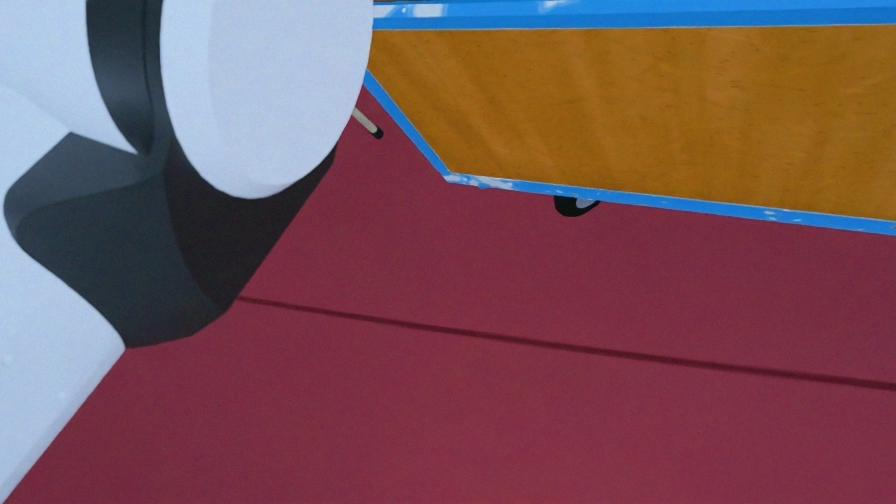

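Scene clock: 607.47 s.
Joint torques (N m): left_arm=[-18.15 4.8 2.36 -1.64 -0.37 0.27 -0.21] | right_arm=[-23.56 -9.27 1.99 -9.35 0.62 -1.16 -0.53]
Motor temperatures (°C): left_arm=[37 33 33 38 43 38 41] | right_arm=[38 38 31 42 38 41 36]
Wrist force (N): left_arm=[-1.1 -0.9 2.4] | right_arm=[-7.0 -4.9 -12.4]
Wrist torque (N m): left_arm=[-0.16 -0.22 0.25] | right_arm=[0.08 -0.59 -0.36]
Wrist force, peak (N): left_arm=[-1.8 -1.2 2.5] | right_arm=[-7.1 -4.8 -12.6]
move: done
base_odometry: x=+0.035 y=-0.254 heading=-0.031
base_status: not commanded
joint_positions: torso_squat_rad=+0.720 torso_shift_rad=+0.430 torso_pitch_rad=+1.050 torso_yaw_rad=+0.000 left_shoulder_pitch_rad=-2.200 left_shoulder_roll_rad=+0.500 left_shoulder_yaw_rad=+0.000 left_elbow_rad=-2.000 left_forearm_roll_rad=+0.000 left_wrist_pitch_rad=+0.000 left_hand_roll_rad=+0.000 left_gripper_m=+0.101 right_shoulder_pitch_rad=-2.128 right_shoulder_roll_rad=-0.539 right_shoulder_yaw_rad=-0.294 right_elbow_rad=-0.967 right_forearm_roll_rad=+0.000 right_wrist_pitch_rad=+1.673 right_hand_roll_rad=-0.080 right_gripper_m=+0.015 head_pan_rad=-0.520 head_tilt_rad=+0.300
joint_status: all done
wheel_motors_off: 0
motor_effort: left_wheel=-6(7) right_wheel=+7(13)
chest: x=+0.2598 y=+0.0003 z=+0.9128 quat_wxyz=(+0.865, +0.000, +0.501, +0.000) (m; base frame)
left_hand: x=+0.6007 y=+0.0803 z=+1.3444 quat_wxyz=(-0.014, -0.083, -0.990, -0.116) (m; base frame)
right_hand: x=+0.9192 y=-0.2191 z=+0.7405 quat_wxyz=(+0.979, +0.008, -0.199, -0.039) (m; base frame)
pictures: head_camera
camera_calibration:
head_camera: T_world_to_cam=[[-0.285685, -0.837874, 0.465135, -0.329191], [-0.939554, 0.149296, -0.308137, 0.780215], [0.188738, -0.52505, -0.82988, 0.681826], [0, 0, 0, 1]] pos_world=[0.510324, -0.0343104, 0.959365]

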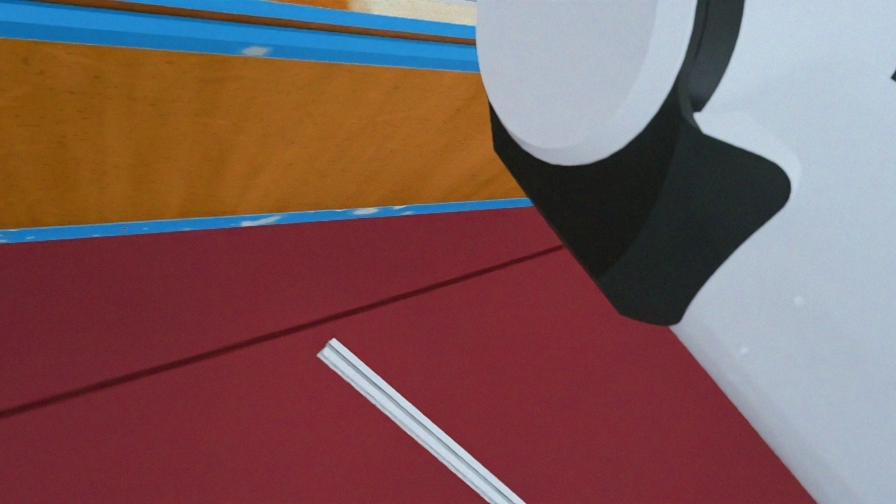

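move:
  base: {"x_m_s":-0.1,"for_s":0.8}
  joints: {"torso_squat_rad":0.85,"torso_shift_rad":0.45,"right_shoulder_pitch_rad":-1.685,"right_shoulder_roll_rad":-0.39,"right_shoulder_yaw_rad":-0.347,"right_elbow_rad":-1.951,"right_wrist_pitch_rad":1.793,"left_shoulder_pitch_rad":-1.7,"head_pan_rad":0,"head_tilt_rad":0.3}
  min_time_s: 2
  cameras: []

move:
  joints: {"torso_squat_rad":1.0,"torso_shift_rad":0,"torso_pitch_rad":0.44,"right_shoulder_pitch_rad":-0.551,"right_shoulder_roll_rad":-0.048,"right_shoulder_yaw_rad":0,"right_elbow_rad":-0.901,"right_wrist_pitch_rad":-0.485,"right_gripper_m":0.06,"left_shoulder_pitch_rad":-0.6,"left_shoulder_roll_rad":0.4,"left_elbow_rad":-2.2,"head_tilt_rad":0.5}
  min_time_s: 3
  cameras: []

move:
  base: {"turn_rad_s":-0.5,"for_s":1.85}
  cameras: ["head_camera"]

Scene clock: 654.13 s.
Joint torques (N m): left_arm=[-17.17 3.93 2.53 -5.85 -0.33 -0.52 -0.14] | right_arm=[-17.53 -5.5 -0.44 -7.95 0.43 -1.67 -0.37]
Motor temperatures (°C): left_arm=[38 33 33 37 43 38 40] | right_arm=[39 38 31 41 38 40 36]
Wrist force (N): left_arm=[-3.9 -1.8 1.5] | right_arm=[-9.3 -4.7 -11.0]
Wrist torque (N m): left_arm=[-0.05 -0.40 0.28] | right_arm=[0.01 -0.72 -0.41]
Wrist force, peak (N): left_arm=[-4.6 -1.5 2.1] | right_arm=[-9.7 -4.9 -11.2]
move: done
base_odometry: x=-0.045 y=-0.252 heading=-0.031
base_status: done (sent for 0.8 of 0.8 s)
joint_positions: torso_squat_rad=+0.850 torso_shift_rad=+0.450 torso_pitch_rad=+1.050 torso_yaw_rad=+0.000 left_shoulder_pitch_rad=-1.700 left_shoulder_roll_rad=+0.500 left_shoulder_yaw_rad=+0.000 left_elbow_rad=-2.000 left_forearm_roll_rad=+0.000 left_wrist_pitch_rad=+0.000 left_hand_roll_rad=+0.000 left_gripper_m=+0.101 right_shoulder_pitch_rad=-1.685 right_shoulder_roll_rad=-0.390 right_shoulder_yaw_rad=-0.347 right_elbow_rad=-1.951 right_forearm_roll_rad=+0.000 right_wrist_pitch_rad=+1.793 right_hand_roll_rad=-0.080 right_gripper_m=+0.015 head_pan_rad=+0.000 head_tilt_rad=+0.300
joint_status: all done
wheel_motors_off: 0
motor_effort: left_wheel=-3(35) right_wheel=+4(17)
chest: x=+0.2414 y=+0.0003 z=+0.8505 quat_wxyz=(+0.865, +0.000, +0.501, +0.000) (m; base frame)
left_hand: x=+0.7375 y=+0.0656 z=+1.0923 quat_wxyz=(+0.227, -0.067, -0.957, -0.166) (m; base frame)
right_hand: x=+0.8265 y=-0.2194 z=+0.7296 quat_wxyz=(+0.920, +0.016, -0.389, -0.037) (m; base frame)
pictures: none
No camera images: "cameras" was empty.

Scene clock: 657.93 s.
Joint torques (N m): left_arm=[-10.94 2.94 2.92 -7.76 -0.39 -1.08 -0.32] | right_arm=[-10.76 -0.28 0.57 -9.12 0.47 -1.97 -0.46]
Motor temperatures (°C): left_arm=[38 33 33 37 43 38 40] | right_arm=[39 38 31 41 38 40 36]
Wrist force (N): left_arm=[-6.0 -2.5 0.6] | right_arm=[-10.4 -4.8 -7.4]
Wrist torque (N m): left_arm=[-0.07 -0.57 0.25] | right_arm=[0.01 -0.83 -0.37]
Wrist force, peak (N): left_arm=[-6.4 -2.2 0.3] | right_arm=[-9.6 -4.8 -11.2]
move: done
base_odometry: x=-0.045 y=-0.252 heading=-0.031
base_status: not commanded
joint_positions: torso_squat_rad=+1.000 torso_shift_rad=+0.000 torso_pitch_rad=+0.440 torso_yaw_rad=+0.000 left_shoulder_pitch_rad=-0.600 left_shoulder_roll_rad=+0.400 left_shoulder_yaw_rad=+0.000 left_elbow_rad=-2.200 left_forearm_roll_rad=+0.000 left_wrist_pitch_rad=+0.000 left_hand_roll_rad=+0.000 left_gripper_m=+0.101 right_shoulder_pitch_rad=-0.551 right_shoulder_roll_rad=-0.048 right_shoulder_yaw_rad=+0.000 right_elbow_rad=-0.901 right_forearm_roll_rad=+0.000 right_wrist_pitch_rad=-0.485 right_hand_roll_rad=-0.080 right_gripper_m=+0.060 head_pan_rad=+0.000 head_tilt_rad=+0.500
joint_status: all done
wheel_motors_off: 0
motor_effort: left_wheel=-2(7) right_wheel=+3(6)
chest: x=-0.0961 y=+0.0003 z=+0.9387 quat_wxyz=(+0.976, +0.000, +0.218, +0.000) (m; base frame)
left_hand: x=+0.3713 y=+0.1398 z=+1.0542 quat_wxyz=(+0.371, +0.005, -0.908, -0.194) (m; base frame)
right_hand: x=+0.4103 y=-0.1412 z=+0.5473 quat_wxyz=(+0.741, +0.081, -0.665, +0.042) (m; base frame)
pictures: none
No camera images: "cameras" was empty.

Scene clock: 661.13 s.
Joint torques (N m): left_arm=[-11.4 2.51 3.11 -7.45 -0.4 -1.06 -0.02] | right_arm=[-11.11 -0.01 0.08 -9.35 0.35 -2.05 -0.2]
Motor temperatures (°C): left_arm=[38 33 33 37 43 38 40] | right_arm=[39 38 31 41 38 40 36]
Wrist force (N): left_arm=[-5.6 -2.1 0.4] | right_arm=[-10.9 -4.8 -7.6]
Wrist torque (N m): left_arm=[-0.11 -0.52 0.24] | right_arm=[-0.01 -0.88 -0.37]
Wrist force, peak (N): left_arm=[-5.9 -2.3 0.9] | right_arm=[-10.8 -5.2 -7.8]
move: done
base_odometry: x=-0.045 y=-0.252 heading=-0.963
base_status: done (sent for 1.87 of 1.87 s)
joint_positions: torso_squat_rad=+1.000 torso_shift_rad=+0.000 torso_pitch_rad=+0.440 torso_yaw_rad=+0.000 left_shoulder_pitch_rad=-0.600 left_shoulder_roll_rad=+0.400 left_shoulder_yaw_rad=+0.000 left_elbow_rad=-2.200 left_forearm_roll_rad=+0.000 left_wrist_pitch_rad=+0.000 left_hand_roll_rad=+0.000 left_gripper_m=+0.101 right_shoulder_pitch_rad=-0.551 right_shoulder_roll_rad=-0.048 right_shoulder_yaw_rad=+0.000 right_elbow_rad=-0.901 right_forearm_roll_rad=+0.000 right_wrist_pitch_rad=-0.485 right_hand_roll_rad=-0.080 right_gripper_m=+0.060 head_pan_rad=+0.000 head_tilt_rad=+0.500
joint_status: not commanded
wheel_motors_off: 0
motor_effort: left_wheel=+12(41) right_wheel=-1(33)
chest: x=-0.0961 y=+0.0003 z=+0.9387 quat_wxyz=(+0.976, +0.000, +0.218, +0.000) (m; base frame)
left_hand: x=+0.3713 y=+0.1399 z=+1.0542 quat_wxyz=(+0.371, +0.005, -0.908, -0.194) (m; base frame)
right_hand: x=+0.4103 y=-0.1412 z=+0.5474 quat_wxyz=(+0.741, +0.081, -0.665, +0.042) (m; base frame)
pictures: head_camera
camera_calibration:
head_camera: T_world_to_cam=[[-0.0557582, -0.998219, 0.0212072, -0.0171033], [-0.777393, 0.0300752, -0.628296, 0.761348], [0.626539, -0.051519, -0.777685, 0.799041], [0, 0, 0, 1]] pos_world=[0.0902822, 0.00119527, 1.10012]

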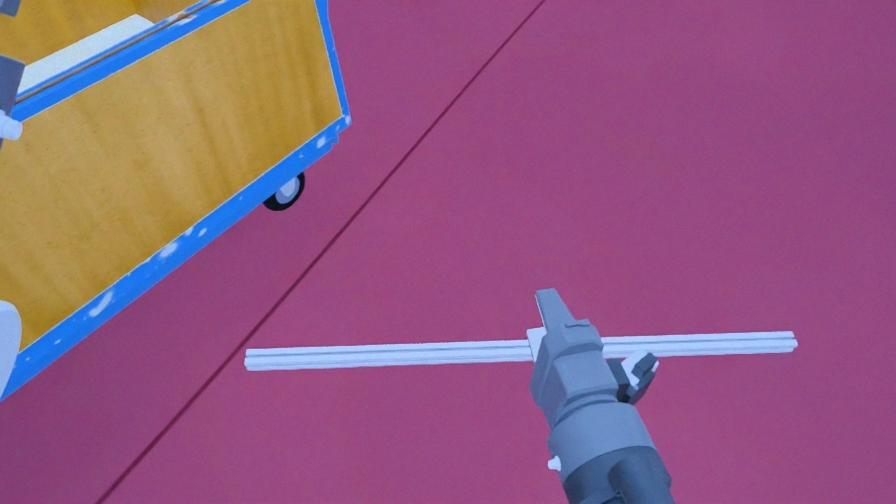

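move:
  joints: {"torso_squat_rad":0.86,"torso_shift_rad":0.5,"torso_pitch_rad":1.06,"right_shoulder_pitch_rad":-1.11,"right_shoulder_roll_rad":-0.03,"right_shoulder_yaw_rad":0,"right_elbow_rad":-0.15,"right_wrist_pitch_rad":0.2,"right_hand_roll_rad":0,"left_shoulder_pitch_rad":-1.5,"left_shoulder_roll_rad":0.5,"left_elbow_rad":-2.2,"head_tilt_rad":0.0}
  min_time_s: 3
  cameras: ["head_camera","right_wrist_camera"]

Scene clock: 672.67 s.
Joint torques (N m): left_arm=[-15.97 4.34 2.25 -5.58 -0.17 -0.78 -0.17] | right_arm=[-3.05 5.96 0.1 -0.66 0.15 -0.05 0.01]
Motor temperatures (°C): left_arm=[37 33 33 38 43 38 40] | right_arm=[38 38 31 41 38 40 36]
Wrist force (N): left_arm=[-4.5 -2.0 1.1] | right_arm=[-5.0 -5.7 -12.5]
Wrist torque (N m): left_arm=[-0.06 -0.40 0.27] | right_arm=[0.16 -0.53 -0.33]
Wrist force, peak (N): left_arm=[-6.0 -2.1 0.8] | right_arm=[-9.6 -4.9 -11.2]
move: done
base_odometry: x=-0.045 y=-0.252 heading=-0.963
base_status: not commanded
joint_positions: torso_squat_rad=+0.860 torso_shift_rad=+0.500 torso_pitch_rad=+1.060 torso_yaw_rad=+0.000 left_shoulder_pitch_rad=-1.500 left_shoulder_roll_rad=+0.500 left_shoulder_yaw_rad=+0.000 left_elbow_rad=-2.200 left_forearm_roll_rad=+0.000 left_wrist_pitch_rad=+0.000 left_hand_roll_rad=+0.000 left_gripper_m=+0.101 right_shoulder_pitch_rad=-1.110 right_shoulder_roll_rad=-0.030 right_shoulder_yaw_rad=+0.000 right_elbow_rad=-0.150 right_forearm_roll_rad=+0.000 right_wrist_pitch_rad=+0.200 right_hand_roll_rad=+0.000 right_gripper_m=+0.060 head_pan_rad=+0.000 head_tilt_rad=+0.000
joint_status: all done
wheel_motors_off: 0
motor_effort: left_wheel=+11(16) right_wheel=-3(6)
chest: x=+0.2609 y=+0.0003 z=+0.8325 quat_wxyz=(+0.863, +0.000, +0.506, +0.000) (m; base frame)
left_hand: x=+0.7150 y=+0.0720 z=+1.0341 quat_wxyz=(+0.231, -0.078, -0.954, -0.176) (m; base frame)
right_hand: x=+0.3382 y=-0.0971 z=+0.1171 quat_wxyz=(+0.985, +0.072, +0.025, +0.158) (m; base frame)
pictures: head_camera, right_wrist_camera
camera_calibration:
head_camera: T_world_to_cam=[[-0.0525721, -0.998238, 0.0275164, 0.00430914], [-0.847097, 0.0299865, -0.530592, 0.918187], [0.528832, -0.0512034, -0.847181, 0.477071], [0, 0, 0, 1]] pos_world=[0.525729, 0.00119602, 0.891229]
right_wrist_camera: T_world_to_cam=[[-0.954918, -0.296019, 0.0224486, 0.293216], [-0.229166, 0.783102, 0.57813, 0.116055], [-0.188717, 0.546922, -0.815636, 0.286514], [0, 0, 0, 1]] pos_world=[0.360663, -0.160786, 0.160014]

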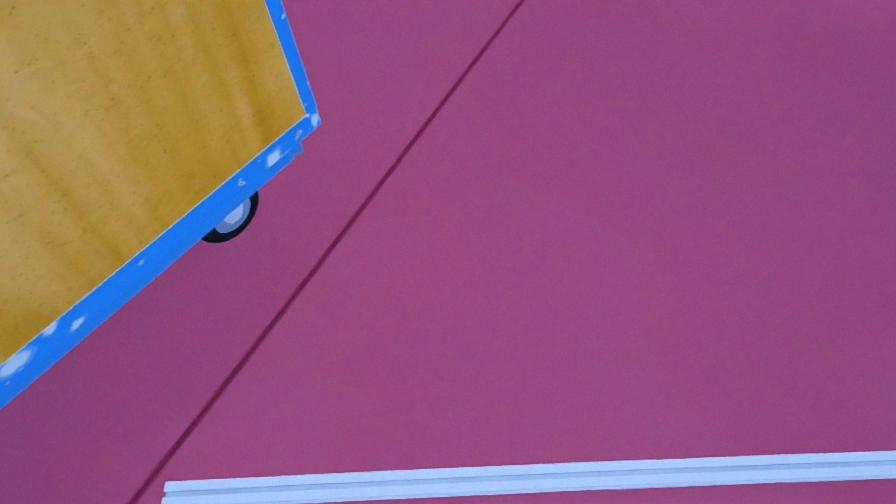

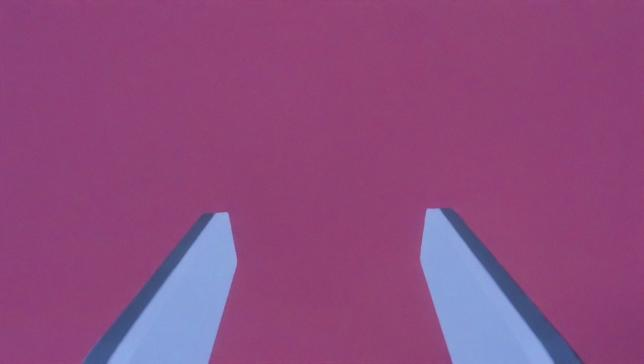

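move:
  joints: {"right_shoulder_roll_rad":-0.19,"right_hand_roll_rad":-0.3}
  cameras: ["right_wrist_camera"]

Scene clock: 679.00 s.
Joint torques (N m): left_arm=[-15.08 4.51 2.79 -5.59 -0.62 -0.8 -0.05] | right_arm=[-3.38 0.54 0.15 -0.57 0 0.05 0.2]
Motor temperatures (°C): left_arm=[37 33 33 38 43 38 40] | right_arm=[37 38 31 40 38 40 36]
Wrist force (N): left_arm=[-4.2 -1.6 1.2] | right_arm=[-4.6 -4.8 -12.4]
Wrist torque (N m): left_arm=[-0.12 -0.38 0.28] | right_arm=[0.15 -0.51 -0.33]
Wrist force, peak (N): left_arm=[-4.7 -2.1 1.4] | right_arm=[-5.1 -5.9 -13.0]
move: done
base_odometry: x=-0.045 y=-0.252 heading=-0.963
base_status: not commanded
joint_positions: torso_squat_rad=+0.860 torso_shift_rad=+0.500 torso_pitch_rad=+1.060 torso_yaw_rad=+0.000 left_shoulder_pitch_rad=-1.500 left_shoulder_roll_rad=+0.500 left_shoulder_yaw_rad=+0.000 left_elbow_rad=-2.200 left_forearm_roll_rad=+0.000 left_wrist_pitch_rad=+0.000 left_hand_roll_rad=+0.000 left_gripper_m=+0.101 right_shoulder_pitch_rad=-1.110 right_shoulder_roll_rad=-0.190 right_shoulder_yaw_rad=+0.000 right_elbow_rad=-0.150 right_forearm_roll_rad=+0.000 right_wrist_pitch_rad=+0.200 right_hand_roll_rad=-0.300 right_gripper_m=+0.060 head_pan_rad=+0.000 head_tilt_rad=+0.000
joint_status: all done
wheel_motors_off: 0
motor_effort: left_wheel=+11(12) right_wheel=-4(7)
chest: x=+0.2609 y=+0.0003 z=+0.8325 quat_wxyz=(+0.863, +0.000, +0.506, +0.000) (m; base frame)
left_hand: x=+0.7150 y=+0.0720 z=+1.0342 quat_wxyz=(+0.231, -0.078, -0.954, -0.176) (m; base frame)
right_hand: x=+0.3758 y=-0.2130 z=+0.1085 quat_wxyz=(+1.000, -0.009, +0.011, +0.006) (m; base frame)
pictures: right_wrist_camera
camera_calibration:
right_wrist_camera: T_world_to_cam=[[-0.999854, 0.00653242, 0.0158149, 0.377064], [0.0127518, 0.900758, 0.434134, 0.170189], [-0.0114095, 0.434272, -0.90071, 0.26863], [0, 0, 0, 1]] pos_world=[0.377904, -0.27242, 0.16211]

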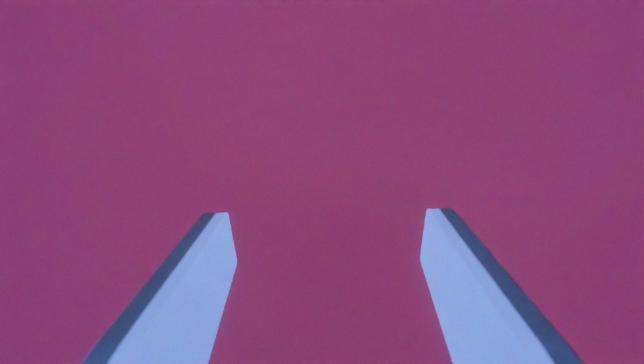

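move:
  base: {"x_m_s":0.2,"for_s":1.6}
  joints: {"right_gripper_m":0.09}
  cameras: ["right_wrist_camera"]

Scene clock: 685.63 s.
Joint torques (N m): left_arm=[-14.15 4.87 2.62 -5.68 -0.41 -0.66 -0.39] | right_arm=[-2.07 0.39 -0.06 -0.69 0.29 -0.14 0]
Motor temperatures (°C): left_arm=[37 33 33 38 43 38 40] | right_arm=[37 38 31 40 38 40 36]
Wrist force (N): left_arm=[-4.4 -1.8 1.5] | right_arm=[-4.8 -4.6 -12.9]
Wrist torque (N m): left_arm=[-0.08 -0.40 0.25] | right_arm=[0.13 -0.53 -0.33]
Wrist force, peak (N): left_arm=[-4.9 -1.9 1.7] | right_arm=[-5.0 -4.6 -13.0]
move: done
base_odometry: x=+0.137 y=-0.515 heading=-0.963
base_status: done (sent for 1.6 of 1.6 s)
joint_positions: torso_squat_rad=+0.860 torso_shift_rad=+0.500 torso_pitch_rad=+1.060 torso_yaw_rad=+0.000 left_shoulder_pitch_rad=-1.500 left_shoulder_roll_rad=+0.500 left_shoulder_yaw_rad=+0.000 left_elbow_rad=-2.200 left_forearm_roll_rad=+0.000 left_wrist_pitch_rad=+0.000 left_hand_roll_rad=+0.000 left_gripper_m=+0.101 right_shoulder_pitch_rad=-1.110 right_shoulder_roll_rad=-0.190 right_shoulder_yaw_rad=+0.000 right_elbow_rad=-0.150 right_forearm_roll_rad=+0.000 right_wrist_pitch_rad=+0.200 right_hand_roll_rad=-0.300 right_gripper_m=+0.090 head_pan_rad=+0.000 head_tilt_rad=+0.000
joint_status: all done
wheel_motors_off: 0
motor_effort: left_wheel=+2(35) right_wheel=-5(23)
chest: x=+0.2610 y=+0.0003 z=+0.8325 quat_wxyz=(+0.863, +0.000, +0.506, +0.000) (m; base frame)
left_hand: x=+0.7150 y=+0.0720 z=+1.0342 quat_wxyz=(+0.231, -0.078, -0.954, -0.176) (m; base frame)
right_hand: x=+0.3759 y=-0.2129 z=+0.1085 quat_wxyz=(+1.000, -0.009, +0.011, +0.006) (m; base frame)
pictures: right_wrist_camera
camera_calibration:
right_wrist_camera: T_world_to_cam=[[-0.999857, 0.00648465, 0.0156264, 0.377243], [0.0126291, 0.900674, 0.434311, 0.170054], [-0.0112579, 0.434446, -0.900627, 0.268554], [0, 0, 0, 1]] pos_world=[0.378064, -0.272281, 0.162116]

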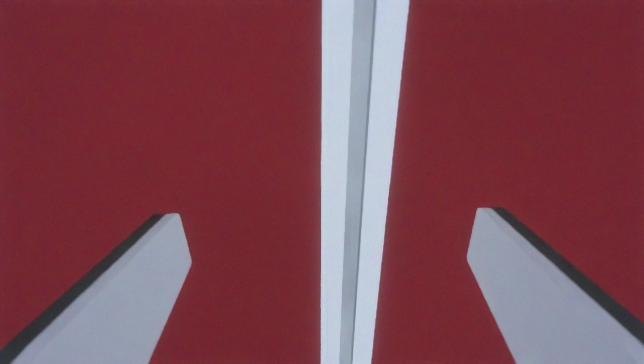

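move:
  base: {"x_m_s":-0.06,"for_s":0.2}
  joints: {"right_gripper_m":0.06}
  cameras: []

move:
  joints: {"torso_squat_rad":0.96}
  min_time_s: 1
  cameras: ["right_wrist_camera"]

Scene clock: 690.87 s.
Joint torques (N m): left_arm=[-13.94 3.54 2.57 -5.6 -0.27 -0.62 -0.16] | right_arm=[-2.71 0.23 0.32 -0.71 0.22 -0.01 0.15]
Motor temperatures (°C): left_arm=[37 33 33 38 43 38 40] | right_arm=[37 38 31 40 38 40 36]
Wrist force (N): left_arm=[-4.6 -1.8 1.6] | right_arm=[-4.9 -4.7 -12.7]
Wrist torque (N m): left_arm=[-0.09 -0.44 0.25] | right_arm=[0.12 -0.54 -0.33]
Wrist force, peak (N): left_arm=[-4.9 -1.7 1.6] | right_arm=[-4.9 -4.6 -13.0]
move: done
base_odometry: x=+0.131 y=-0.505 heading=-0.963
base_status: done (sent for 0.2 of 0.2 s)
joint_positions: torso_squat_rad=+0.860 torso_shift_rad=+0.500 torso_pitch_rad=+1.060 torso_yaw_rad=+0.000 left_shoulder_pitch_rad=-1.500 left_shoulder_roll_rad=+0.500 left_shoulder_yaw_rad=+0.000 left_elbow_rad=-2.200 left_forearm_roll_rad=+0.000 left_wrist_pitch_rad=+0.000 left_hand_roll_rad=+0.000 left_gripper_m=+0.101 right_shoulder_pitch_rad=-1.110 right_shoulder_roll_rad=-0.190 right_shoulder_yaw_rad=+0.000 right_elbow_rad=-0.150 right_forearm_roll_rad=+0.000 right_wrist_pitch_rad=+0.200 right_hand_roll_rad=-0.300 right_gripper_m=+0.060 head_pan_rad=+0.000 head_tilt_rad=+0.000
joint_status: all done
wheel_motors_off: 0
motor_effort: left_wheel=+5(20) right_wheel=-1(31)
chest: x=+0.2609 y=+0.0003 z=+0.8325 quat_wxyz=(+0.863, +0.000, +0.506, +0.000) (m; base frame)
left_hand: x=+0.7149 y=+0.0720 z=+1.0343 quat_wxyz=(+0.231, -0.078, -0.954, -0.176) (m; base frame)
right_hand: x=+0.3759 y=-0.2129 z=+0.1086 quat_wxyz=(+1.000, -0.009, +0.011, +0.006) (m; base frame)
pictures: none
No camera images: "cameras" was empty.

Scene clock: 692.17 s.
Joint torques (N m): left_arm=[-15.22 4.5 3.26 -5.42 -0.49 -0.8 0.29] | right_arm=[-1.42 -3.66 0.27 -1.05 0.31 1.26 -0.08]
Motor temperatures (°C): left_arm=[37 33 33 38 43 38 40] | right_arm=[37 38 31 40 38 40 36]
Wrist force (N): left_arm=[-4.3 -1.8 1.6] | right_arm=[-26.5 -4.1 174.5]
Wrist torque (N m): left_arm=[-0.05 -0.44 0.26] | right_arm=[1.55 -6.32 -0.16]
Wrist force, peak (N): left_arm=[-5.7 -1.7 2.5] | right_arm=[-28.3 -4.0 190.4]
move: done
base_odometry: x=+0.131 y=-0.505 heading=-0.963
base_status: not commanded
joint_positions: torso_squat_rad=+0.960 torso_shift_rad=+0.498 torso_pitch_rad=+1.056 torso_yaw_rad=-0.001 left_shoulder_pitch_rad=-1.500 left_shoulder_roll_rad=+0.500 left_shoulder_yaw_rad=+0.000 left_elbow_rad=-2.200 left_forearm_roll_rad=+0.000 left_wrist_pitch_rad=+0.000 left_hand_roll_rad=+0.000 left_gripper_m=+0.101 right_shoulder_pitch_rad=-1.110 right_shoulder_roll_rad=-0.189 right_shoulder_yaw_rad=+0.000 right_elbow_rad=-0.150 right_forearm_roll_rad=+0.000 right_wrist_pitch_rad=+0.200 right_hand_roll_rad=-0.300 right_gripper_m=+0.060 head_pan_rad=+0.000 head_tilt_rad=+0.000
joint_status: all done
wheel_motors_off: 0
motor_effort: left_wheel=+9(15) right_wheel=+4(7)
chest: x=+0.2330 y=+0.0007 z=+0.7855 quat_wxyz=(+0.864, -0.001, +0.504, +0.000) (m; base frame)
left_hand: x=+0.6861 y=+0.0727 z=+0.9892 quat_wxyz=(+0.229, -0.078, -0.954, -0.176) (m; base frame)
right_hand: x=+0.3511 y=-0.2129 z=+0.0624 quat_wxyz=(+1.000, -0.009, +0.009, +0.006) (m; base frame)
pictures: right_wrist_camera
camera_calibration:
right_wrist_camera: T_world_to_cam=[[-0.999918, 0.00652524, 0.0110442, 0.353446], [0.0106713, 0.900915, 0.433864, 0.191184], [-0.00711883, 0.433946, -0.900911, 0.225201], [0, 0, 0, 1]] pos_world=[0.352979, -0.272272, 0.116034]

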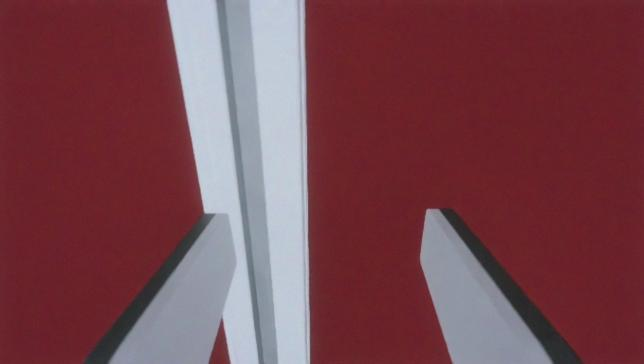

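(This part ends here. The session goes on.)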